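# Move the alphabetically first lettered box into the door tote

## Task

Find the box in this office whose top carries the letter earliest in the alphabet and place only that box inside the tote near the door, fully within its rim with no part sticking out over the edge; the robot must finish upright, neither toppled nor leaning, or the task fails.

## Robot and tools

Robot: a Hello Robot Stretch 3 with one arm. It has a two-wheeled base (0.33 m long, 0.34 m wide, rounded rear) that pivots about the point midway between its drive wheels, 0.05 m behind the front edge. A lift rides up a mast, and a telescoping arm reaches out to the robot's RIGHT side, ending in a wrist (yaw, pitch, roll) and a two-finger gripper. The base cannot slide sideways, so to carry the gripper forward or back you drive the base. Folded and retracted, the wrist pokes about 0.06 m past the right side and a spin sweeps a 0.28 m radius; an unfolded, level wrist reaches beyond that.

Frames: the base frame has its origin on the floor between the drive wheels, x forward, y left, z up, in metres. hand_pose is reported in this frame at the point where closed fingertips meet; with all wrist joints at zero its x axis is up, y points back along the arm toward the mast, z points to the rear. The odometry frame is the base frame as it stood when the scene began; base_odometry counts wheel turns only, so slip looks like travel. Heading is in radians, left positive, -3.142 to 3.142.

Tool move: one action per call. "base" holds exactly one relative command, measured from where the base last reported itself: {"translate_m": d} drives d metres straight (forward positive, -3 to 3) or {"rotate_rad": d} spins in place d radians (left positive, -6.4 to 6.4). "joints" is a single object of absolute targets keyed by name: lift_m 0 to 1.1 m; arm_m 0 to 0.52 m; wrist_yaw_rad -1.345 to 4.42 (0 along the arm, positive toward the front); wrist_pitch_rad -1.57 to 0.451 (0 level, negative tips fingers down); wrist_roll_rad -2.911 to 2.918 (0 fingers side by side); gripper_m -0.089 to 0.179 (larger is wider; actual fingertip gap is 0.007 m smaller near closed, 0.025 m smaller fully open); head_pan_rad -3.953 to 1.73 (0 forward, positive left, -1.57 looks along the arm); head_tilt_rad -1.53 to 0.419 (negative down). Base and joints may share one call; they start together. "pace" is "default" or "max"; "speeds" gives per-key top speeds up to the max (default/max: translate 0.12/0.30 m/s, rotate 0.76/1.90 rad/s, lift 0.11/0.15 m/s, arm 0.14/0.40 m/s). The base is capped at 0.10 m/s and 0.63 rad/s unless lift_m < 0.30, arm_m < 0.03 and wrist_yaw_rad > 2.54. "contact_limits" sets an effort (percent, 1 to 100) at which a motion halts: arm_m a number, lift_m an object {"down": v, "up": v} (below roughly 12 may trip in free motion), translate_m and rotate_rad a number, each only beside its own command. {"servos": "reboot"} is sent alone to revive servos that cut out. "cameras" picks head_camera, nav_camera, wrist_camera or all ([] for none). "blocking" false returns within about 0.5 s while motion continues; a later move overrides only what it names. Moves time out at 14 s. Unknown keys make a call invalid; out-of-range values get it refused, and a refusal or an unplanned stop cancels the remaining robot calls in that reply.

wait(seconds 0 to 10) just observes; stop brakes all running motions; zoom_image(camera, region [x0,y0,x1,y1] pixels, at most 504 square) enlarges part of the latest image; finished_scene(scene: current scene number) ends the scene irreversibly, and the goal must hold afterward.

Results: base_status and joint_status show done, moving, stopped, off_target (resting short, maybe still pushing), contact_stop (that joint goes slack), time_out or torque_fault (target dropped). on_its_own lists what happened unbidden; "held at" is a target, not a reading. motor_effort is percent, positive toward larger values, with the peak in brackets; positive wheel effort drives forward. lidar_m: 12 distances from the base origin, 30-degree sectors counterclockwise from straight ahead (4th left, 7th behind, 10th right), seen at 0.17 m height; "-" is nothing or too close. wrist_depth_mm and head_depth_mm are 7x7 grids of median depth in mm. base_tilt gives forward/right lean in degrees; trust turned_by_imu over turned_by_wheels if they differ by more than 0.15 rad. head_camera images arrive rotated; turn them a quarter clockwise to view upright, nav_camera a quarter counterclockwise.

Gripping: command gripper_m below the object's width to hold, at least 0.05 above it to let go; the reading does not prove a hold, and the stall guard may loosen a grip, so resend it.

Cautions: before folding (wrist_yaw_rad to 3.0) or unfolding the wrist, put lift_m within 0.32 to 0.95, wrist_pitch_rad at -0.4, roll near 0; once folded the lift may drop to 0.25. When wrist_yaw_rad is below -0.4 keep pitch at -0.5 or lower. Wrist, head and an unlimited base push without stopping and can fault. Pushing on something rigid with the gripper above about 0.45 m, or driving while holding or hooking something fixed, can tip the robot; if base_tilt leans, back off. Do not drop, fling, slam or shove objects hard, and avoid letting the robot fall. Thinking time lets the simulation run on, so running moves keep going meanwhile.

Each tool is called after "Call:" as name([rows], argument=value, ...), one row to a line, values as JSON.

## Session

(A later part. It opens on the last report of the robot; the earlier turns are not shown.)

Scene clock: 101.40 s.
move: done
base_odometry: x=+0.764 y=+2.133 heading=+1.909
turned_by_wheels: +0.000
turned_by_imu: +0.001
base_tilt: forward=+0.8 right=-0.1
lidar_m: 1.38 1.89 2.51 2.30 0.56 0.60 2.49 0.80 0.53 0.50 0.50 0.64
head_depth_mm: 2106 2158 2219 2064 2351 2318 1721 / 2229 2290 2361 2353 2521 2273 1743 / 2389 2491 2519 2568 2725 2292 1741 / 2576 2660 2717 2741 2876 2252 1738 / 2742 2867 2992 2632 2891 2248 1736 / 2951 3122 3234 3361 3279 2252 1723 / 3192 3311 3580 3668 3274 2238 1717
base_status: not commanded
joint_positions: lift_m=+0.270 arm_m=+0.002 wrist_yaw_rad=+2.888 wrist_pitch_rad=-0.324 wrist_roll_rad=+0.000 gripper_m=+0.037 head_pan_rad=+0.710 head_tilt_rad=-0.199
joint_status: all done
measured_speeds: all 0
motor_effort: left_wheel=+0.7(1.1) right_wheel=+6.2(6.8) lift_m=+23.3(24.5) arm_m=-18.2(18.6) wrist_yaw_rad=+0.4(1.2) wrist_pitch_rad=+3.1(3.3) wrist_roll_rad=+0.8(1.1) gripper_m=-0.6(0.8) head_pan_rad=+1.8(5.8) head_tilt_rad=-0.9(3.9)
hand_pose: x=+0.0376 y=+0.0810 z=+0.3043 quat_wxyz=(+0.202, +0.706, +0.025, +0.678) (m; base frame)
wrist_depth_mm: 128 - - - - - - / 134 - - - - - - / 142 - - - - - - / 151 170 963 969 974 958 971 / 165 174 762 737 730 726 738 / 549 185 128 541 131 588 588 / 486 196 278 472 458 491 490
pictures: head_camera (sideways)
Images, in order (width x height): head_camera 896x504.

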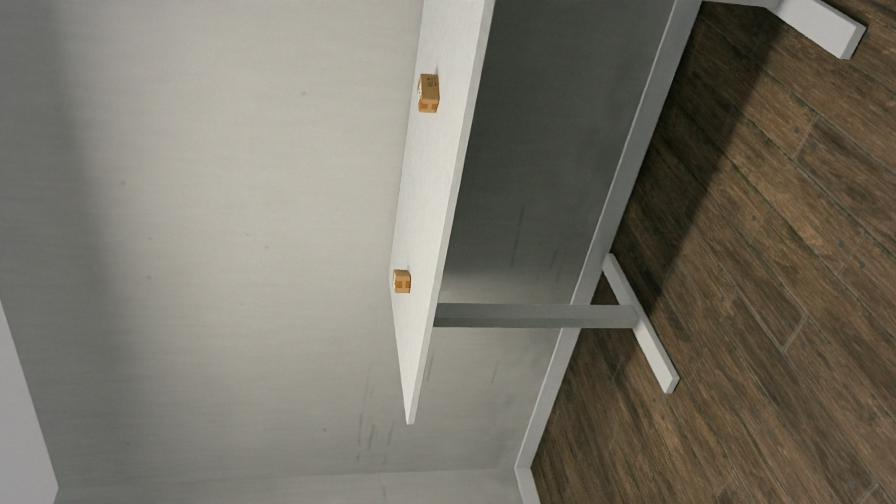

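Call:
move(base={"rotate_rad": 0.937}, joints={"head_pan_rad": 0.5, "head_tilt_rad": -0.2}, pace="max", cameras=["nav_camera", "head_camera"])

Call:
move(base={"translate_m": 1.5}, joints={"head_pan_rad": 0.6, "head_tilt_rad": -0.3}, pace="max")

Scene clock: 110.97 s.
move: done
base_odometry: x=+0.764 y=+2.133 heading=+2.845
turned_by_wheels: +0.937
turned_by_imu: +0.933
base_tilt: forward=+0.9 right=+0.0
lidar_m: 2.51 2.79 0.56 0.55 2.49 0.95 0.57 0.50 0.50 0.59 1.06 1.89
head_depth_mm: 3122 3253 3330 3510 3349 2315 1755 / 3057 3168 3262 3452 3110 2262 1734 / 2981 3100 3177 3372 3275 2272 1748 / 2945 3035 3188 3291 3280 2256 1738 / 2859 3003 3130 3257 3251 2257 1723 / 2843 2913 3059 3169 3080 2221 1727 / 2796 2876 2932 3044 2859 2220 1714
base_status: done
joint_positions: lift_m=+0.270 arm_m=+0.002 wrist_yaw_rad=+2.888 wrist_pitch_rad=-0.324 wrist_roll_rad=+0.000 gripper_m=+0.037 head_pan_rad=+0.496 head_tilt_rad=-0.201
joint_status: all done
measured_speeds: all 0
motor_effort: left_wheel=-9.0(15.3) right_wheel=+8.2(16.4) lift_m=+24.1(24.1) arm_m=-21.9(21.9) wrist_yaw_rad=+0.9(1.3) wrist_pitch_rad=+3.2(3.2) wrist_roll_rad=+1.0(1.1) gripper_m=+0.4(1.2) head_pan_rad=-1.2(5.0) head_tilt_rad=+0.3(2.6)
hand_pose: x=+0.0376 y=+0.0810 z=+0.3043 quat_wxyz=(+0.202, +0.706, +0.025, +0.678) (m; base frame)
wrist_depth_mm: 128 781 - - - - - / 134 811 - - - - - / 142 176 - - - - - / 151 169 - 820 971 973 977 / 169 173 731 695 726 731 734 / 564 185 128 540 131 586 587 / 486 197 279 470 458 488 488
pictures: head_camera (sideways), nav_camera (sideways)
Images, in order (width x height): head_camera 896x504, nav_camera 672x504.

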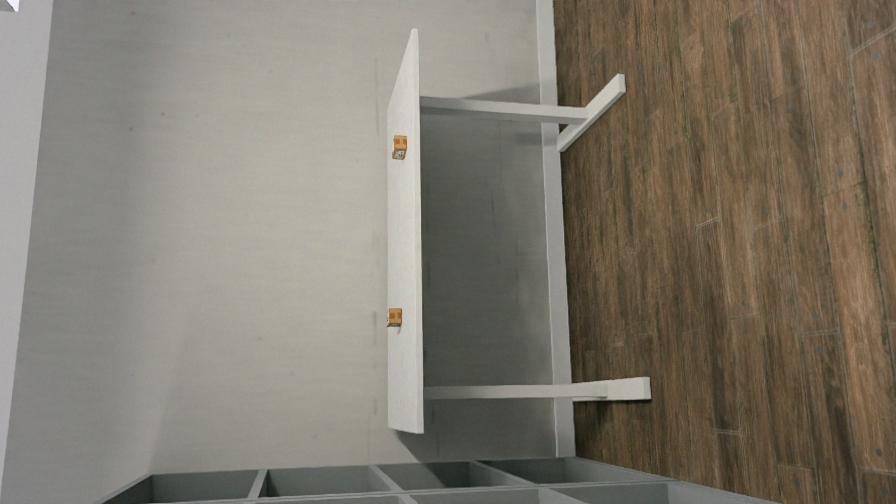

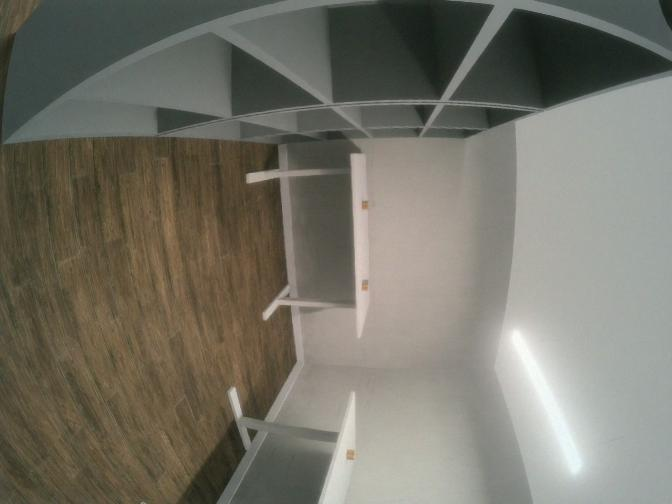

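Scene clock: 117.37 s.
move: done
base_odometry: x=-0.671 y=+2.571 heading=+2.845
turned_by_wheels: +0.000
turned_by_imu: -0.001
base_tilt: forward=+0.9 right=-0.1
lidar_m: 1.02 1.75 1.97 1.79 1.77 1.44 1.81 1.58 1.59 1.00 1.26 1.27
head_depth_mm: 1930 2028 2162 2287 2427 1987 1573 / 1914 2029 2144 2283 2396 1971 1567 / 1904 2005 2094 2249 2370 1962 1569 / 1869 1996 2097 1773 2335 1929 1549 / 1871 1962 2045 2211 2323 1980 1544 / 1853 1962 2023 2190 2275 1934 1538 / 1835 1931 2016 1684 2287 1936 1546
base_status: done
joint_positions: lift_m=+0.270 arm_m=+0.002 wrist_yaw_rad=+2.888 wrist_pitch_rad=-0.324 wrist_roll_rad=+0.000 gripper_m=+0.037 head_pan_rad=+0.600 head_tilt_rad=-0.301
joint_status: all done
measured_speeds: all 0
motor_effort: left_wheel=+1.3(12.7) right_wheel=+4.6(14.0) lift_m=+28.3(30.6) arm_m=-21.9(23.7) wrist_yaw_rad=+0.9(1.3) wrist_pitch_rad=+3.1(3.4) wrist_roll_rad=+0.9(1.2) gripper_m=+0.1(1.6) head_pan_rad=+2.9(4.7) head_tilt_rad=+2.1(2.6)
hand_pose: x=+0.0376 y=+0.0810 z=+0.3043 quat_wxyz=(+0.202, +0.706, +0.025, +0.678) (m; base frame)
wrist_depth_mm: 128 - - - - - - / 134 - - - - - - / 142 - - - - - - / 151 170 961 983 967 960 968 / 168 173 775 730 741 733 738 / 562 185 128 540 131 591 587 / 488 196 278 468 455 487 488
pictures: head_camera (sideways), nav_camera (sideways), wrist_camera
Images, in order (width x height): head_camera 896x504, nav_camera 672x504, wrist_camera 644x364.

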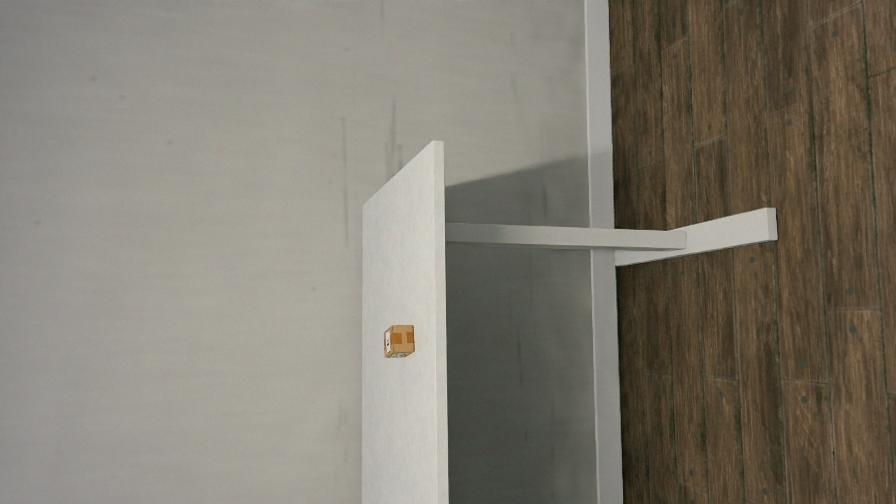

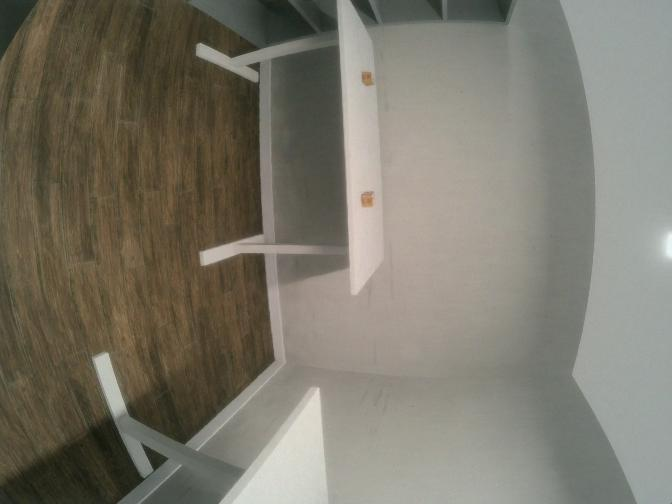

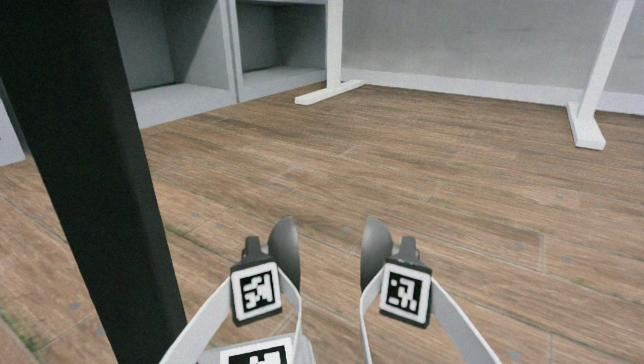

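Call:
zoom_image(camera="head_camera", region=[376, 318, 424, 366])

Call:
move(joints={"head_pan_rad": 1.0, "head_tilt_rad": -0.3}, cameras=["head_camera"])

Scaled by 10.500 from the camera's 896x504 image, which has a finer 1280x720 frame.

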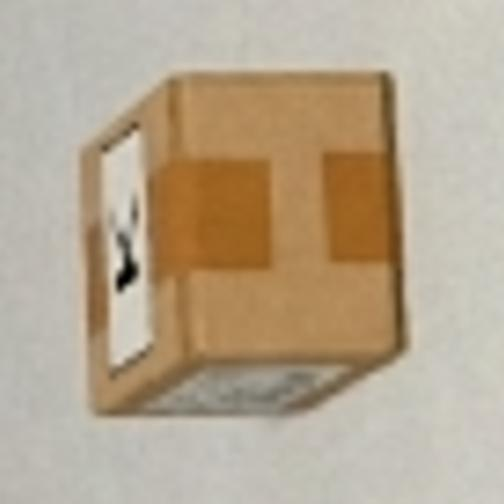

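Scene clock: 122.63 s.
move: done
base_odometry: x=-0.671 y=+2.571 heading=+2.845
turned_by_wheels: +0.000
turned_by_imu: +0.001
base_tilt: forward=+0.9 right=-0.2
lidar_m: 1.02 1.75 1.97 1.79 1.77 1.45 1.81 1.59 1.59 1.00 1.26 1.26
head_depth_mm: 1818 1888 1994 1779 2217 1971 1581 / 1870 1968 2045 1744 2282 1954 1576 / 1919 2034 2118 2223 2326 1970 1565 / 1973 2081 2193 2335 2459 1963 1554 / 2040 2152 2247 2402 2491 1941 1545 / 2129 2226 2318 2013 2364 1953 1553 / 2109 2242 2316 2404 2471 1938 1543
base_status: not commanded
joint_positions: lift_m=+0.270 arm_m=+0.002 wrist_yaw_rad=+2.888 wrist_pitch_rad=-0.324 wrist_roll_rad=+0.000 gripper_m=+0.037 head_pan_rad=+1.010 head_tilt_rad=-0.301
joint_status: all done
measured_speeds: all 0
motor_effort: left_wheel=+1.3(1.6) right_wheel=+5.1(5.5) lift_m=+22.3(23.3) arm_m=-21.0(21.4) wrist_yaw_rad=+0.5(1.2) wrist_pitch_rad=+3.0(3.3) wrist_roll_rad=+0.8(1.0) gripper_m=-0.4(0.9) head_pan_rad=+1.2(3.9) head_tilt_rad=+3.5(4.6)
hand_pose: x=+0.0376 y=+0.0810 z=+0.3043 quat_wxyz=(+0.202, +0.706, +0.025, +0.678) (m; base frame)
wrist_depth_mm: 128 - - - - - - / 135 - - - - - - / 142 - - - - - - / 151 169 963 977 975 989 965 / 168 173 771 723 733 729 732 / 559 184 128 541 131 587 589 / 480 197 280 472 460 487 490
pictures: head_camera (sideways)
Images, in order (width x height): head_camera 896x504.

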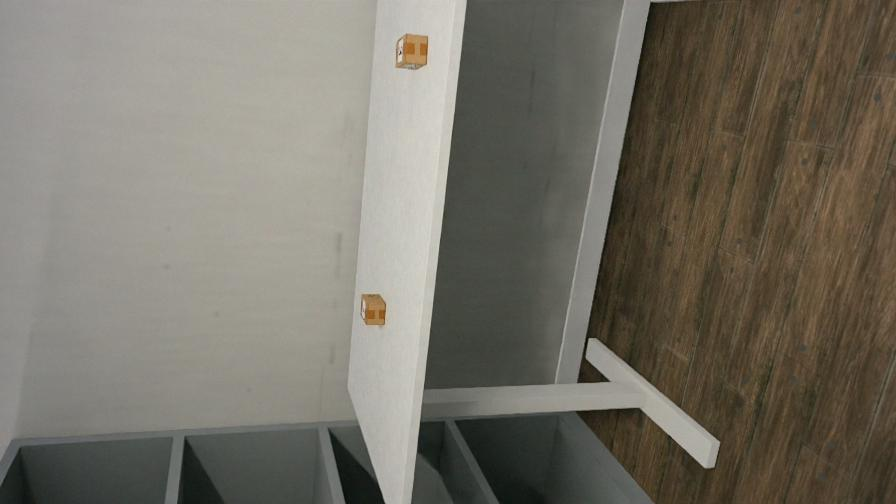

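Call:
zoom_image(camera="head_camera", region=[350, 286, 398, 334])

Call:
move(joints={"head_pan_rad": -0.6, "head_tilt_rad": -0.3}, cameras=["head_camera"])

Scaled by 10.500 from the camera's 896x504 image, which has a finer 1280x720 frame.

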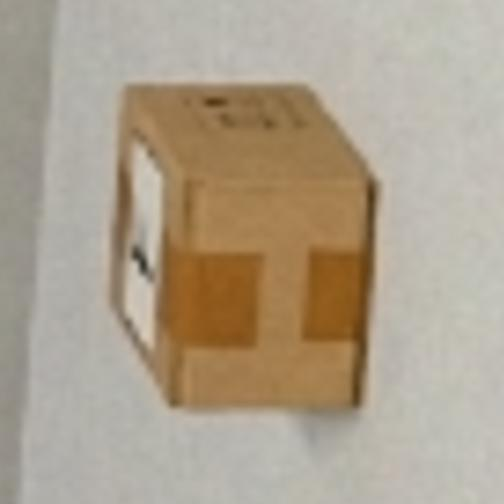

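Scene clock: 127.17 s.
move: done
base_odometry: x=-0.671 y=+2.571 heading=+2.845
turned_by_wheels: +0.000
turned_by_imu: +0.001
base_tilt: forward=+1.0 right=-0.2
lidar_m: 1.02 1.75 1.97 1.79 1.77 1.44 1.81 1.58 1.59 1.00 1.26 1.27
head_depth_mm: 1035 1084 1135 1172 752 550 1419 / 1052 1103 1161 1177 750 548 1454 / 1078 1131 1190 1170 744 545 1484 / 1105 1162 1228 1160 741 563 1514 / 1131 1197 1259 1152 736 563 1552 / 1155 1225 1296 1136 731 583 1559 / 1179 1254 1321 1133 729 605 1464
base_status: not commanded
joint_positions: lift_m=+0.270 arm_m=+0.002 wrist_yaw_rad=+2.888 wrist_pitch_rad=-0.324 wrist_roll_rad=+0.000 gripper_m=+0.037 head_pan_rad=-0.635 head_tilt_rad=-0.300
joint_status: all done
measured_speeds: all 0
motor_effort: left_wheel=+1.2(1.6) right_wheel=+4.9(5.5) lift_m=+20.8(20.9) arm_m=-20.2(20.3) wrist_yaw_rad=+1.1(1.3) wrist_pitch_rad=+3.1(3.3) wrist_roll_rad=+1.1(1.1) gripper_m=+0.4(1.1) head_pan_rad=+0.6(4.8) head_tilt_rad=+3.8(6.6)
hand_pose: x=+0.0376 y=+0.0810 z=+0.3043 quat_wxyz=(+0.202, +0.706, +0.025, +0.678) (m; base frame)
wrist_depth_mm: 128 - - - - - - / 135 - - - - - - / 142 - - - - - - / 151 169 971 963 959 969 974 / 168 174 760 732 717 718 741 / 565 185 128 542 131 586 584 / 481 196 279 473 456 488 487
pictures: head_camera (sideways)
Images, in order (width x height): head_camera 896x504.

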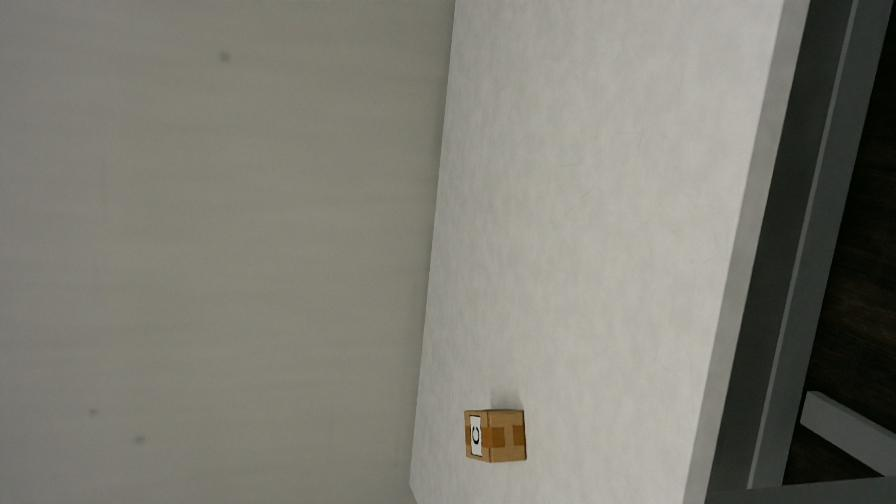

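Call:
zoom_image(camera="head_camera", region=[460, 400, 532, 472])

Call:
move(joints={"head_pan_rad": -1.25, "head_tilt_rad": -0.3}, cameras=["head_camera"])

Scaled by 7.000 from the camera's 896x504 image, which has a finer 1280x720 frame.

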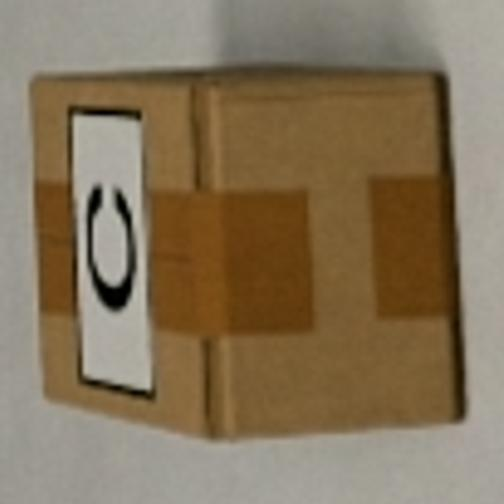

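Scene clock: 130.53 s.
move: done
base_odometry: x=-0.671 y=+2.571 heading=+2.845
turned_by_wheels: +0.000
turned_by_imu: +0.001
base_tilt: forward=+0.9 right=-0.2
lidar_m: 1.02 1.75 1.97 1.79 1.77 1.45 1.81 1.58 1.59 1.00 1.26 1.26
head_depth_mm: 1306 1380 1469 1527 754 1779 1581 / 1257 1320 1407 1184 752 1096 1213 / 1203 1269 1348 1177 742 615 1533 / 1154 1225 1292 1162 740 590 1561 / 1117 1174 1238 1157 740 562 1522 / 1072 1132 1199 1147 730 538 1476 / 1047 1092 1146 1138 730 538 1429
base_status: not commanded
joint_positions: lift_m=+0.270 arm_m=+0.002 wrist_yaw_rad=+2.888 wrist_pitch_rad=-0.324 wrist_roll_rad=+0.000 gripper_m=+0.037 head_pan_rad=-1.261 head_tilt_rad=-0.300
joint_status: all done
measured_speeds: all 0
motor_effort: left_wheel=+1.4(1.6) right_wheel=+5.3(5.4) lift_m=+20.5(21.0) arm_m=-18.9(19.7) wrist_yaw_rad=+0.8(1.1) wrist_pitch_rad=+3.0(3.3) wrist_roll_rad=+0.7(1.0) gripper_m=+0.8(1.2) head_pan_rad=-3.1(3.9) head_tilt_rad=+2.9(7.8)
hand_pose: x=+0.0376 y=+0.0810 z=+0.3043 quat_wxyz=(+0.202, +0.706, +0.025, +0.678) (m; base frame)
wrist_depth_mm: 128 - - - - - - / 134 - - - - - - / 142 - - - - - - / 151 169 962 964 973 977 977 / 169 174 767 723 739 725 725 / 558 184 128 545 131 588 588 / 485 196 280 471 459 487 487
pictures: head_camera (sideways)
Images, in order (width x height): head_camera 896x504.

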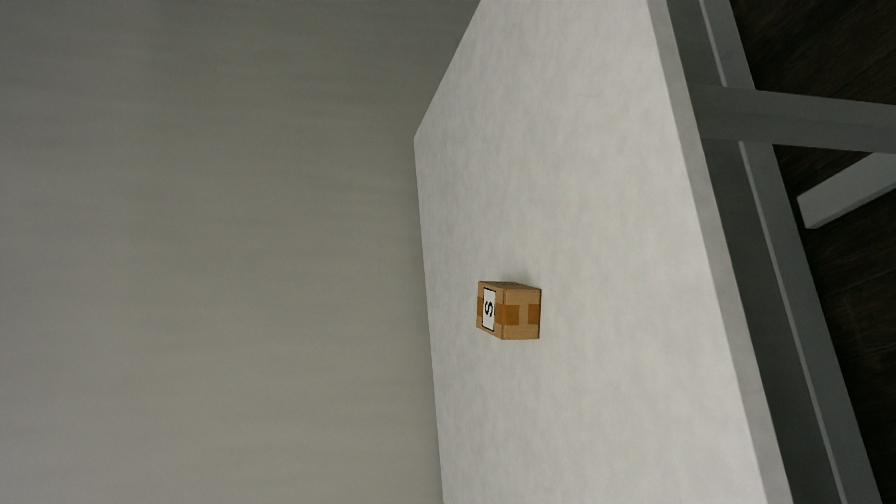

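Call:
move(base={"rotate_rad": 0.53}, joints={"head_pan_rad": 0.75, "head_tilt_rad": -0.3}, pace="max", cameras=[])

Call:
move(base={"translate_m": 0.6}, pace="max", cameras=["head_camera", "nav_camera"])

Scene clock: 154.60 s.
move: done
base_odometry: x=-0.671 y=+2.571 heading=-2.909
turned_by_wheels: +0.530
turned_by_imu: +0.528
base_tilt: forward=+0.9 right=+0.0
lidar_m: 1.74 1.97 1.78 1.34 1.45 1.80 1.59 1.59 1.00 1.26 1.26 1.02
head_depth_mm: 1911 2008 2080 1792 2280 1998 1556 / 2035 2091 2173 2279 2426 1971 1576 / 2158 2240 2289 2430 2496 1961 1547 / 2208 2346 2418 2487 2502 1979 1563 / 2324 2428 2540 2472 2516 1955 1559 / 2114 2179 1988 1852 1925 1923 1545 / 1522 1603 1688 1822 1933 1840 1551
base_status: done
joint_positions: lift_m=+0.270 arm_m=+0.002 wrist_yaw_rad=+2.888 wrist_pitch_rad=-0.324 wrist_roll_rad=+0.000 gripper_m=+0.037 head_pan_rad=+0.766 head_tilt_rad=-0.300
joint_status: all done
measured_speeds: translate_m=+0.000 rotate_rad=+0.000 lift_m=+0.000 arm_m=+0.000 wrist_yaw_rad=+0.000 wrist_pitch_rad=+0.000 wrist_roll_rad=+0.000 head_pan_rad=-0.024 head_tilt_rad=+0.000
motor_effort: left_wheel=-8.0(16.6) right_wheel=+8.1(15.9) lift_m=+24.2(24.2) arm_m=-22.5(22.6) wrist_yaw_rad=+0.9(1.1) wrist_pitch_rad=+3.0(3.4) wrist_roll_rad=+0.8(1.1) gripper_m=+0.8(1.5) head_pan_rad=-3.4(5.1) head_tilt_rad=+3.6(5.9)
hand_pose: x=+0.0376 y=+0.0810 z=+0.3043 quat_wxyz=(+0.202, +0.706, +0.025, +0.678) (m; base frame)
wrist_depth_mm: 128 - - - - - - / 134 - - - - - - / 142 - - - - - - / 151 169 971 968 980 971 965 / 169 174 758 727 734 732 736 / 569 184 128 542 131 590 584 / 490 197 279 472 459 487 482
pictures: none
No camera images: "cameras" was empty.

Scene clock: 157.90 s.
move: done
base_odometry: x=-1.254 y=+2.433 heading=-2.909
turned_by_wheels: +0.000
turned_by_imu: +0.000
base_tilt: forward=+1.1 right=-0.2
lidar_m: 1.15 1.61 1.60 1.58 1.91 1.87 2.17 1.35 1.28 1.13 0.68 1.33
head_depth_mm: 1401 1462 1516 1339 944 1743 1578 / 1473 1541 1596 1335 1001 1846 1565 / 1561 1629 1698 1320 1883 1920 1557 / 1666 1750 1814 1312 2033 1955 1545 / 1757 1850 1943 1298 2212 1953 1552 / 1835 1921 2018 1391 1746 1820 1552 / 1950 2084 2147 1527 2356 1934 1546
base_status: done
joint_positions: lift_m=+0.270 arm_m=+0.002 wrist_yaw_rad=+2.888 wrist_pitch_rad=-0.324 wrist_roll_rad=+0.000 gripper_m=+0.037 head_pan_rad=+0.751 head_tilt_rad=-0.300
joint_status: not commanded
measured_speeds: all 0
motor_effort: left_wheel=-1.6(15.4) right_wheel=+7.1(14.9) lift_m=+29.2(29.2) arm_m=-22.8(23.5) wrist_yaw_rad=+0.6(1.3) wrist_pitch_rad=+3.1(3.5) wrist_roll_rad=+0.8(1.1) gripper_m=-0.4(1.2) head_pan_rad=-3.7(4.5) head_tilt_rad=+3.0(4.4)
hand_pose: x=+0.0376 y=+0.0810 z=+0.3043 quat_wxyz=(+0.202, +0.706, +0.025, +0.678) (m; base frame)
wrist_depth_mm: 128 - - - - - - / 134 - - - - - - / 142 - - - - - - / 151 169 942 977 967 978 967 / 169 173 774 723 733 720 735 / 557 185 128 540 131 587 590 / 485 197 280 468 458 487 486
pictures: head_camera (sideways), nav_camera (sideways)
Images, in order (width x height): head_camera 896x504, nav_camera 672x504.

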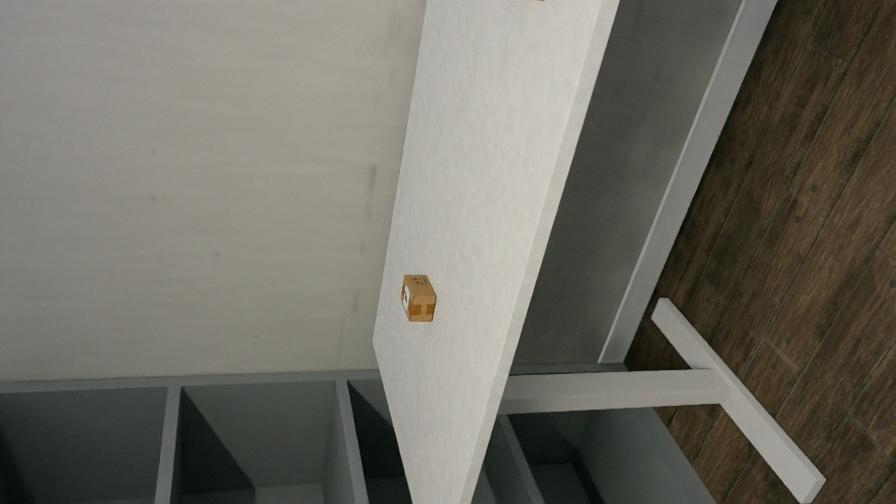

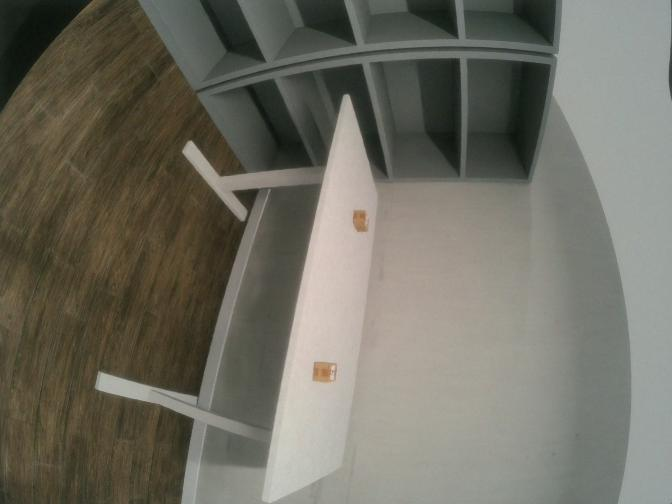

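Call:
zoom_image(camera="head_camera", region=[394, 272, 444, 322])

Call:
zoom_image(camera="nav_camera", region=[345, 200, 385, 240])

Scaled by 10.080 from the camera's 896x504 image, which has a finer 1280x720 frame.

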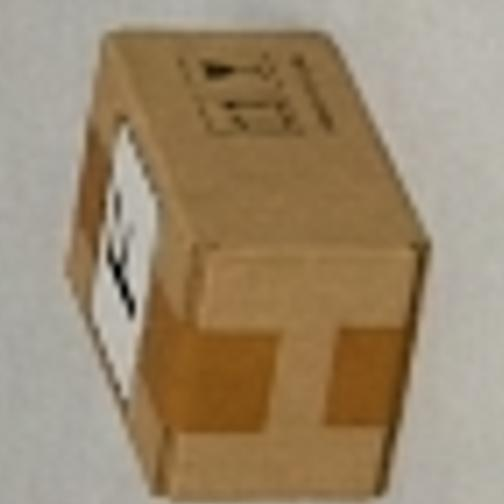

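Scaled by 12.600 from the camera's 672x504 image, which has a finer 792x594 frame.

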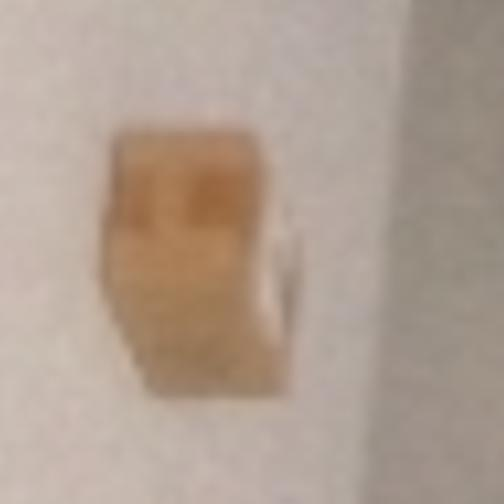

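Call:
move(base={"translate_m": 0.45}, joints={"head_pan_rad": 0.9, "head_tilt_rad": -0.3}, pace="max", cameras=["head_camera"])

Scene clock: 184.07 s.
move: done
base_odometry: x=-1.692 y=+2.329 heading=-2.909
turned_by_wheels: +0.000
turned_by_imu: -0.001
base_tilt: forward=+1.0 right=-0.1
lidar_m: 0.71 0.72 1.38 1.57 1.70 2.23 2.60 1.70 0.68 1.02 1.02 1.20
head_depth_mm: 1073 1116 1165 1188 847 618 491 / 1143 1200 1243 1259 845 596 488 / 1233 1287 1348 1319 837 615 517 / 1334 1398 1475 1312 834 612 1466 / 1455 1525 1634 1304 830 612 1548 / 1601 1683 1774 1161 826 686 1555 / 1687 1782 1902 1279 823 1560 1558
base_status: done
joint_positions: lift_m=+0.270 arm_m=+0.002 wrist_yaw_rad=+2.888 wrist_pitch_rad=-0.324 wrist_roll_rad=+0.000 gripper_m=+0.037 head_pan_rad=+0.899 head_tilt_rad=-0.300
joint_status: all done
measured_speeds: all 0
motor_effort: left_wheel=+6.6(15.2) right_wheel=+2.3(13.8) lift_m=+21.3(30.6) arm_m=-20.3(21.9) wrist_yaw_rad=+0.6(1.2) wrist_pitch_rad=+2.9(3.4) wrist_roll_rad=+0.8(1.2) gripper_m=-0.1(1.3) head_pan_rad=+2.8(4.4) head_tilt_rad=+1.6(5.3)
hand_pose: x=+0.0376 y=+0.0810 z=+0.3043 quat_wxyz=(+0.202, +0.706, +0.025, +0.678) (m; base frame)
wrist_depth_mm: 128 - - - - - - / 134 - - - - - - / 142 - - - - - - / 151 169 972 973 964 977 917 / 169 174 768 731 737 737 729 / 563 184 128 539 131 581 583 / 485 197 280 471 459 488 504
pictures: head_camera (sideways)
Images, in order (width x height): head_camera 896x504.

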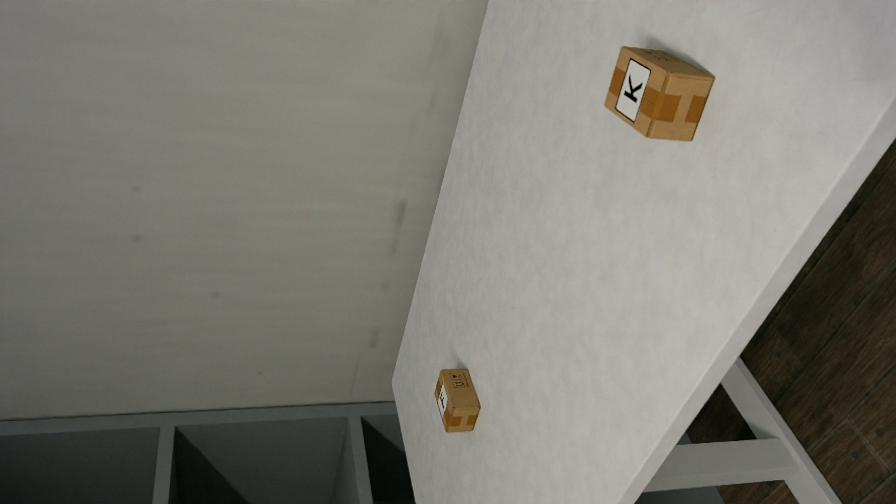

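Call:
zoom_image(camera="head_camera", region=[428, 376, 460, 424])

Scaled by 10.500 from the camera's 896x504 image, which has a finer 1280x720 frame.

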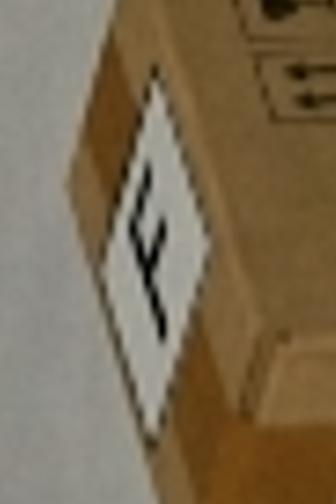

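Call:
move(base={"translate_m": -0.44}, joints={"head_pan_rad": -1.45, "head_tilt_rad": -0.45}, pace="max", cameras=[])

Call:
move(base={"rotate_rad": 0.128}, joints={"lift_m": 0.93, "wrist_pitch_rad": -0.4, "gripper_m": 0.16}, pace="max", cameras=["head_camera", "nav_camera"])

Scene clock: 194.47 s.
move: done
base_odometry: x=-1.264 y=+2.431 heading=-2.909
turned_by_wheels: +0.000
turned_by_imu: +0.002
base_tilt: forward=+0.9 right=-0.1
lidar_m: 1.14 1.60 1.59 1.58 1.91 1.88 2.18 1.36 1.28 1.12 0.68 1.33
head_depth_mm: 951 1022 1086 797 579 455 1349 / 943 1023 1079 716 578 453 1344 / 936 1014 1070 747 574 453 1345 / 940 1009 1067 786 572 451 1338 / 928 1004 1068 784 572 451 984 / 924 997 1062 779 570 449 1337 / 920 987 1073 1125 568 449 1302
base_status: done
joint_positions: lift_m=+0.270 arm_m=+0.002 wrist_yaw_rad=+2.888 wrist_pitch_rad=-0.324 wrist_roll_rad=+0.000 gripper_m=+0.037 head_pan_rad=-1.461 head_tilt_rad=-0.450
joint_status: all done
measured_speeds: all 0
motor_effort: left_wheel=-11.1(19.7) right_wheel=+4.2(12.1) lift_m=+29.4(29.4) arm_m=-19.4(20.3) wrist_yaw_rad=+1.1(1.3) wrist_pitch_rad=+3.2(3.3) wrist_roll_rad=+0.8(1.1) gripper_m=-0.2(1.0) head_pan_rad=+3.4(5.9) head_tilt_rad=-1.5(6.1)
hand_pose: x=+0.0376 y=+0.0810 z=+0.3043 quat_wxyz=(+0.202, +0.706, +0.025, +0.678) (m; base frame)
wrist_depth_mm: 128 - - - - - - / 134 - - - - - - / 142 - - - - - - / 151 169 968 976 975 959 967 / 169 173 763 736 726 731 729 / 555 185 128 544 131 588 585 / 479 197 280 469 455 486 489
pictures: none
No camera images: "cameras" was empty.

Scene clock: 199.67 s.
move: done
base_odometry: x=-1.264 y=+2.431 heading=-2.782
turned_by_wheels: +0.128
turned_by_imu: +0.128
base_tilt: forward=+1.0 right=-0.1
lidar_m: 1.15 1.62 1.58 1.54 1.48 1.88 2.17 1.36 1.20 0.68 1.14 1.45
head_depth_mm: 917 982 1052 682 578 455 1339 / 923 993 1057 790 576 454 1380 / 931 1005 1064 789 575 453 416 / 938 1010 1076 783 572 451 - / 941 1015 1090 783 572 450 1339 / 954 1024 1115 1201 570 449 1368 / 959 1037 1126 1224 1330 448 1358
base_status: done
joint_positions: lift_m=+0.930 arm_m=+0.002 wrist_yaw_rad=+2.888 wrist_pitch_rad=-0.415 wrist_roll_rad=+0.000 gripper_m=+0.160 head_pan_rad=-1.450 head_tilt_rad=-0.450
joint_status: all done
measured_speeds: all 0
motor_effort: left_wheel=-9.9(17.1) right_wheel=+8.6(14.2) lift_m=+29.3(33.3) arm_m=-19.1(19.7) wrist_yaw_rad=+0.9(1.4) wrist_pitch_rad=+2.8(5.3) wrist_roll_rad=+0.9(1.2) gripper_m=+0.3(93.5) head_pan_rad=+3.8(4.7) head_tilt_rad=-0.7(2.9)
hand_pose: x=+0.0350 y=+0.0709 z=+0.9433 quat_wxyz=(+0.232, +0.704, +0.058, +0.668) (m; base frame)
wrist_depth_mm: 128 - - - - - - / 136 - - - - - - / 147 176 - - - - - / 164 179 - - - - - / - 176 - - - - - / - 127 - - - 122 - / - 222 - - - - -
pictures: head_camera (sideways), nav_camera (sideways)
Images, in order (width x height): head_camera 896x504, nav_camera 672x504.

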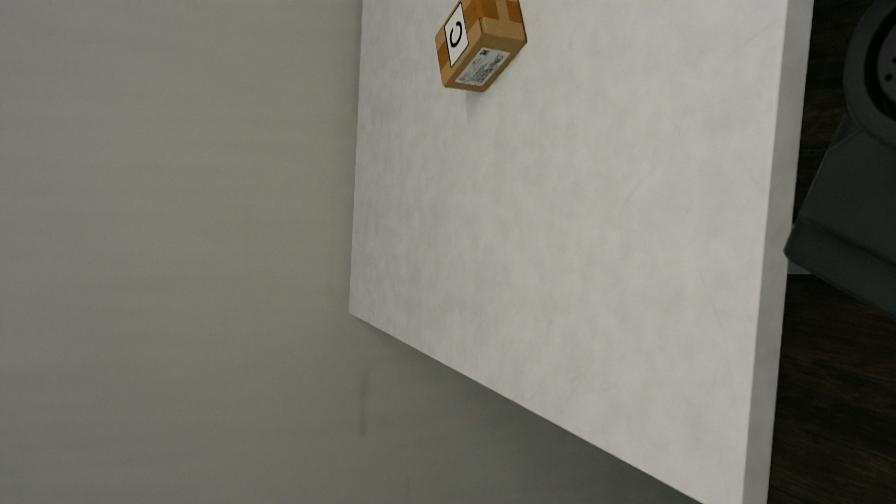

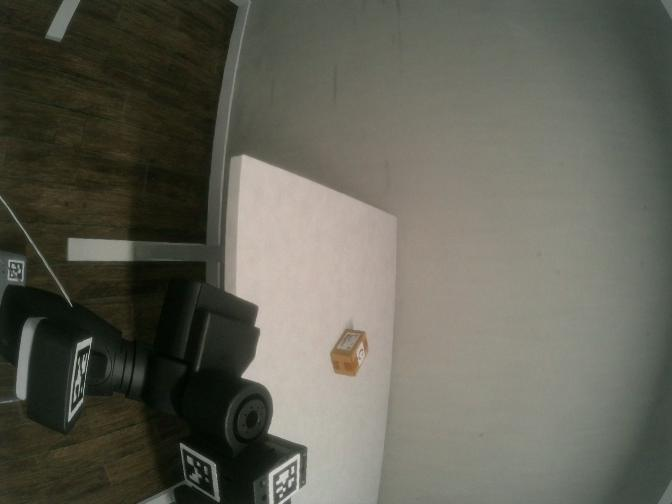

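Call:
move(base={"translate_m": -0.08}, joints={"wrist_yaw_rad": 1.57, "head_pan_rad": -1.57, "head_tilt_rad": -0.5}, pace="max", cameras=["head_camera"])

Call:
move(joints={"lift_m": 1.09, "wrist_pitch_rad": -0.95}, pace="max", cameras=["head_camera"])

Scene clock: 215.60 s.
move: done
base_odometry: x=-1.189 y=+2.459 heading=-2.782
turned_by_wheels: +0.000
turned_by_imu: +0.001
base_tilt: forward=+1.0 right=-0.2
lidar_m: 1.23 1.70 1.61 1.46 1.47 2.26 2.10 1.29 1.22 0.69 0.70 1.46
head_depth_mm: 954 1036 1074 718 539 446 - / 950 1025 1073 715 538 444 - / 944 1024 1069 663 537 443 - / 945 1021 1066 690 534 456 1326 / 940 1018 1062 709 534 455 1258 / 939 1018 1050 707 532 453 1288 / 935 1014 1079 706 532 453 1351
base_status: done
joint_positions: lift_m=+0.930 arm_m=+0.002 wrist_yaw_rad=+1.573 wrist_pitch_rad=-0.415 wrist_roll_rad=+0.000 gripper_m=+0.160 head_pan_rad=-1.568 head_tilt_rad=-0.499
joint_status: all done
measured_speeds: all 0
motor_effort: left_wheel=-10.5(14.6) right_wheel=+1.8(5.4) lift_m=+29.1(29.4) arm_m=-19.2(19.7) wrist_yaw_rad=-2.3(6.6) wrist_pitch_rad=+2.5(3.1) wrist_roll_rad=+0.7(1.1) gripper_m=-1.2(1.3) head_pan_rad=-2.7(5.1) head_tilt_rad=-2.9(5.8)
hand_pose: x=+0.2034 y=-0.1463 z=+0.9433 quat_wxyz=(+0.592, +0.593, -0.385, +0.387) (m; base frame)
wrist_depth_mm: - - - - - - - / - - - - - - - / - - - - - - - / - - - - - - 231 / - - - - - - 203 / - 127 - - - 122 - / - - - - - - 110
pictures: head_camera (sideways)
Images, in order (width x height): head_camera 896x504.

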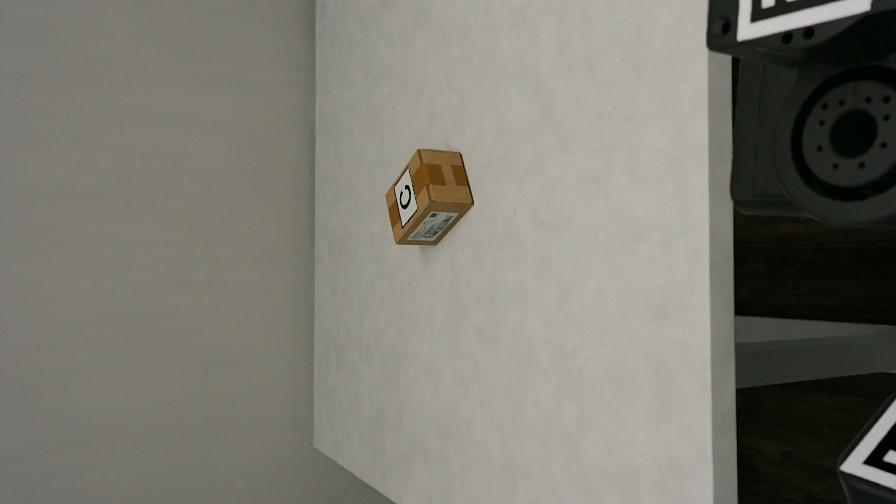

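Scene clock: 217.47 s.
move: done
base_odometry: x=-1.189 y=+2.459 heading=-2.782
turned_by_wheels: +0.000
turned_by_imu: +0.000
base_tilt: forward=+0.9 right=-0.4
lidar_m: 1.23 1.70 1.61 1.46 1.47 2.25 2.10 1.29 1.22 0.70 0.69 1.46
head_depth_mm: 934 - - - - - - / 928 - - - - - - / 939 - - - - - - / 943 1023 1065 687 534 - - / 942 1019 1054 711 534 - - / 937 1017 1048 708 553 - 1290 / 935 1014 1075 705 572 - 1271
base_status: not commanded
joint_positions: lift_m=+1.090 arm_m=+0.002 wrist_yaw_rad=+1.573 wrist_pitch_rad=-0.957 wrist_roll_rad=+0.000 gripper_m=+0.160 head_pan_rad=-1.570 head_tilt_rad=-0.500
joint_status: all done
measured_speeds: all 0
motor_effort: left_wheel=-10.5(10.7) right_wheel=+2.0(2.4) lift_m=+28.9(32.1) arm_m=-19.1(19.7) wrist_yaw_rad=-2.2(2.8) wrist_pitch_rad=+1.1(5.0) wrist_roll_rad=+0.6(1.1) gripper_m=+0.1(1.5) head_pan_rad=-4.0(4.7) head_tilt_rad=-2.1(3.7)
hand_pose: x=+0.1064 y=-0.1466 z=+1.0053 quat_wxyz=(+0.674, +0.674, -0.212, +0.214) (m; base frame)
wrist_depth_mm: - - - - - - - / - - - - - - - / - - - - - - 263 / - - - - - - 249 / - - - - - - 234 / - 127 - - - 124 219 / - - - - - - 206
pictures: head_camera (sideways)
Images, in order (width x height): head_camera 896x504.

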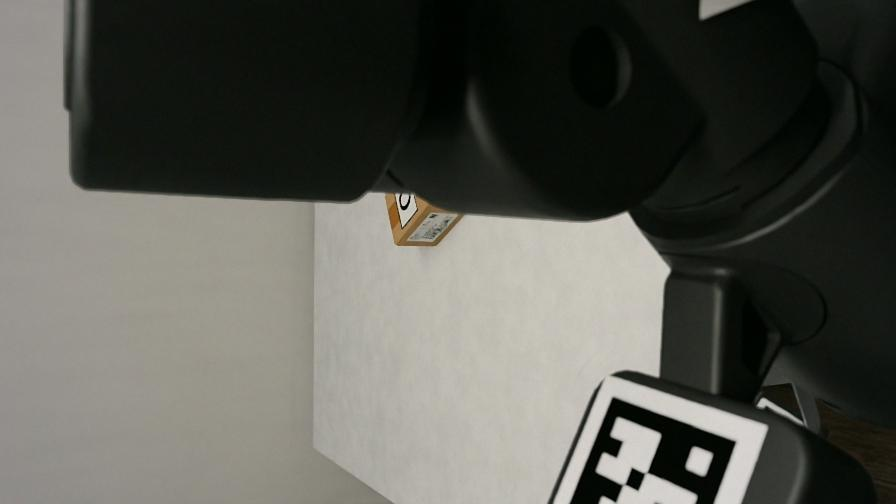

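Call:
move(base={"translate_m": -0.07}, joints={"wrist_yaw_rad": 0.45, "wrist_pitch_rad": -0.8, "lift_m": 1.095}, cameras=["head_camera", "wrist_camera"])

Scene clock: 234.90 s.
move: done
base_odometry: x=-1.124 y=+2.483 heading=-2.782
turned_by_wheels: +0.000
turned_by_imu: +0.001
base_tilt: forward=+0.8 right=-0.1
lidar_m: 1.30 1.77 1.63 1.44 1.77 2.18 2.03 1.24 1.23 1.14 0.71 1.47
head_depth_mm: - - - - - - - / - - - - - - - / 940 - 993 - - - - / 951 1028 1079 - 535 - 1293 / 949 1026 1079 - 534 1465 1317 / 940 1020 1054 706 533 468 1139 / 943 1021 1043 704 532 453 1323
base_status: done
joint_positions: lift_m=+1.095 arm_m=+0.002 wrist_yaw_rad=+0.453 wrist_pitch_rad=-0.815 wrist_roll_rad=+0.000 gripper_m=+0.160 head_pan_rad=-1.570 head_tilt_rad=-0.500
joint_status: all done
measured_speeds: all 0
motor_effort: left_wheel=-3.5(13.1) right_wheel=-5.5(7.3) lift_m=+29.8(32.3) arm_m=-19.4(19.5) wrist_yaw_rad=-2.1(5.6) wrist_pitch_rad=+2.3(5.4) wrist_roll_rad=+0.8(1.1) gripper_m=+0.3(1.2) head_pan_rad=-3.0(4.9) head_tilt_rad=-3.4(3.4)
hand_pose: x=+0.0477 y=-0.2890 z=+1.0307 quat_wxyz=(+0.696, +0.419, -0.569, -0.127) (m; base frame)
wrist_depth_mm: - - - - 396 387 - / - - - - - - - / - - - - - - - / - - - - - - - / - - - - 261 256 261 / - 127 - - - 125 241 / - - - - - - 228
pictures: head_camera (sideways), wrist_camera
Images, in order (width x height): head_camera 896x504, wrist_camera 644x364.

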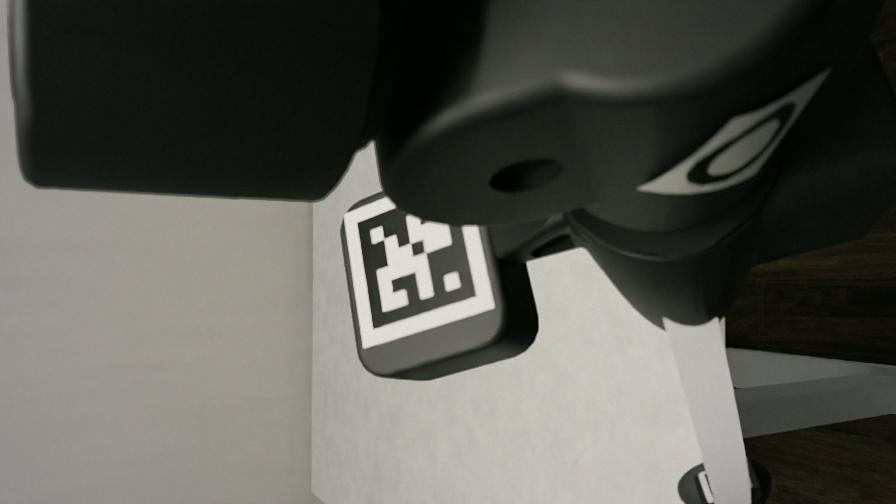

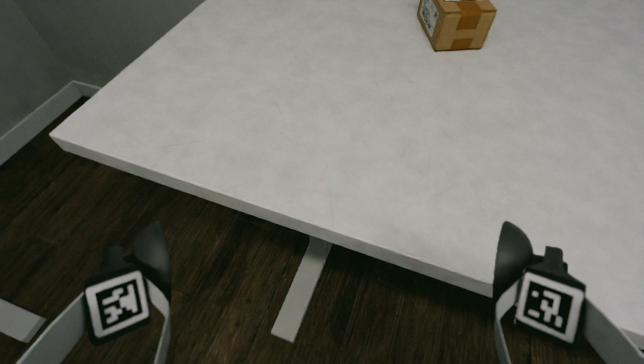

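Call:
move(joints={"arm_m": 0.28}, pace="max", cameras=["head_camera", "wrist_camera"])

Scene clock: 238.97 s.
move: done
base_odometry: x=-1.124 y=+2.483 heading=-2.782
turned_by_wheels: +0.000
turned_by_imu: +0.001
base_tilt: forward=+1.0 right=-0.1
lidar_m: 1.29 1.77 1.63 1.44 1.77 2.18 2.03 1.24 1.22 1.14 0.71 1.47
head_depth_mm: 306 324 1071 716 537 471 1337 / 311 331 934 715 537 471 1332 / 918 337 380 681 535 455 1326 / 955 990 435 669 535 454 1319 / 944 1024 1053 646 534 454 1317 / 937 1024 1048 676 532 453 1140 / 940 1016 1042 703 532 453 1329
base_status: not commanded
joint_positions: lift_m=+1.095 arm_m=+0.280 wrist_yaw_rad=+0.453 wrist_pitch_rad=-0.813 wrist_roll_rad=+0.000 gripper_m=+0.160 head_pan_rad=-1.570 head_tilt_rad=-0.501
joint_status: all done
measured_speeds: all 0
motor_effort: left_wheel=-3.6(3.8) right_wheel=-5.5(5.9) lift_m=+28.6(30.0) arm_m=+23.3(26.4) wrist_yaw_rad=-2.1(2.5) wrist_pitch_rad=+2.2(2.8) wrist_roll_rad=+0.8(1.1) gripper_m=-0.7(1.5) head_pan_rad=-2.2(3.8) head_tilt_rad=-2.1(3.2)
hand_pose: x=+0.0478 y=-0.5676 z=+1.0310 quat_wxyz=(+0.696, +0.418, -0.570, -0.127) (m; base frame)
wrist_depth_mm: - - - - - - - / - - - - - - - / - - - 260 258 - - / - - - 240 235 - - / 264 148 257 261 257 256 261 / 243 127 242 243 242 129 241 / 114 218 222 222 221 217 218
pictures: head_camera (sideways), wrist_camera
Images, in order (width x height): head_camera 896x504, wrist_camera 644x364.

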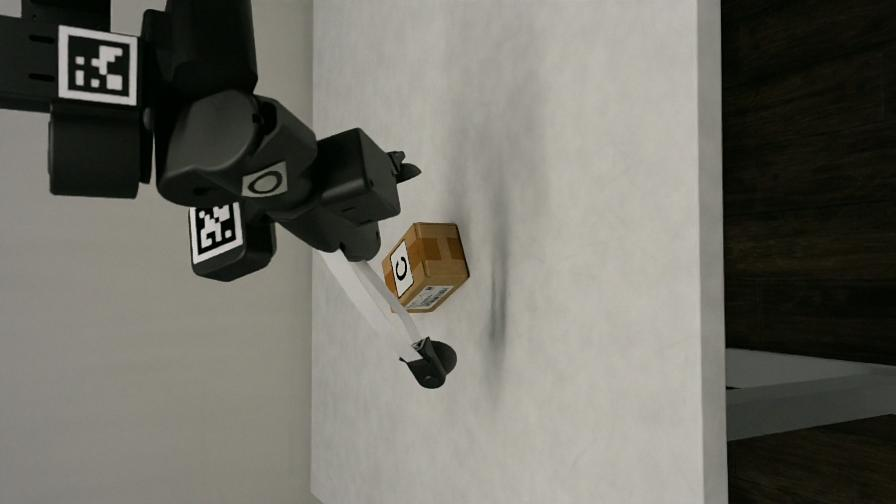

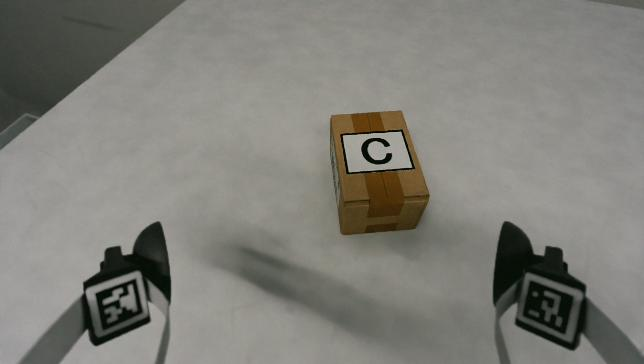

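Call:
move(base={"translate_m": 0.016}, joints={"arm_m": 0.4, "wrist_yaw_rad": 0.54}, cameras=["head_camera", "wrist_camera"])

Scene clock: 255.93 s.
move: done
base_odometry: x=-1.139 y=+2.478 heading=-2.782
turned_by_wheels: +0.000
turned_by_imu: +0.001
base_tilt: forward=+0.8 right=-0.1
lidar_m: 1.28 1.75 1.62 1.45 1.78 2.19 2.05 1.25 1.23 1.14 0.71 1.47
head_depth_mm: 395 1033 1068 719 539 457 1333 / 409 438 1067 710 539 456 1338 / 921 450 522 711 536 455 1328 / 948 994 877 669 534 454 1323 / 942 1021 1052 706 533 455 1320 / 946 1019 1047 705 531 452 1115 / 938 1021 1041 705 531 453 1315
base_status: done
joint_positions: lift_m=+1.095 arm_m=+0.400 wrist_yaw_rad=+0.537 wrist_pitch_rad=-0.813 wrist_roll_rad=+0.000 gripper_m=+0.160 head_pan_rad=-1.570 head_tilt_rad=-0.501
joint_status: all done
measured_speeds: all 0
motor_effort: left_wheel=+5.3(9.6) right_wheel=+5.6(9.3) lift_m=+24.6(26.5) arm_m=+23.7(26.5) wrist_yaw_rad=+2.9(6.7) wrist_pitch_rad=+2.1(2.6) wrist_roll_rad=+0.9(1.1) gripper_m=-0.1(1.3) head_pan_rad=-1.5(3.2) head_tilt_rad=-0.6(1.7)
hand_pose: x=+0.0595 y=-0.6813 z=+1.0310 quat_wxyz=(+0.701, +0.442, -0.552, -0.098) (m; base frame)
wrist_depth_mm: - - - - - - - / - - - - - - - / - - - - - - - / - - - - - - - / 263 148 261 206 261 256 260 / 242 127 242 191 237 129 240 / 114 219 222 175 215 218 217
pictures: head_camera (sideways), wrist_camera
Images, in order (width x height): head_camera 896x504, wrist_camera 644x364.

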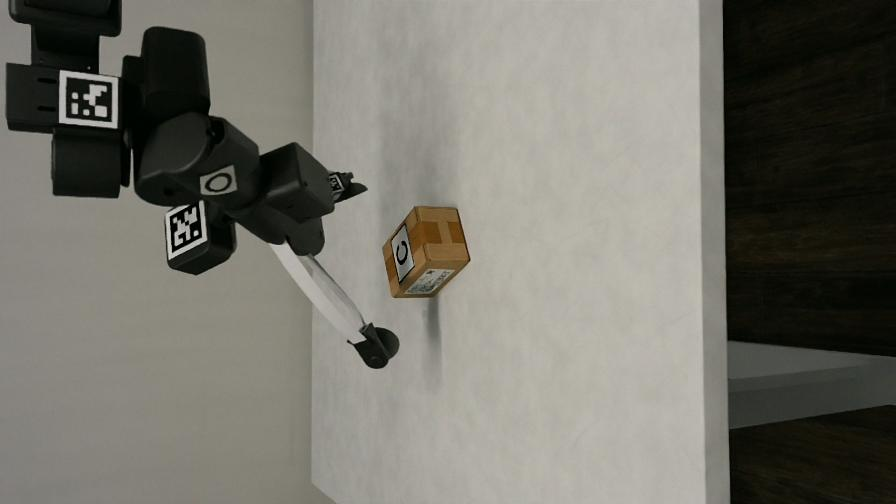

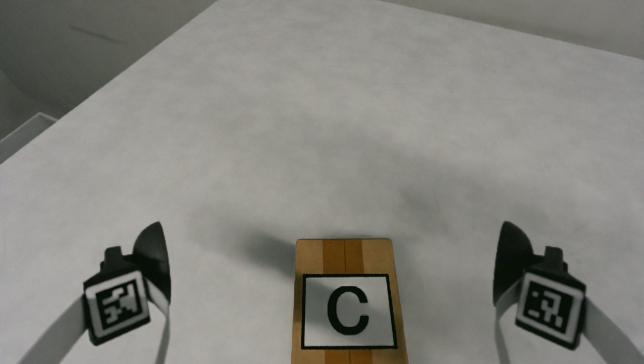

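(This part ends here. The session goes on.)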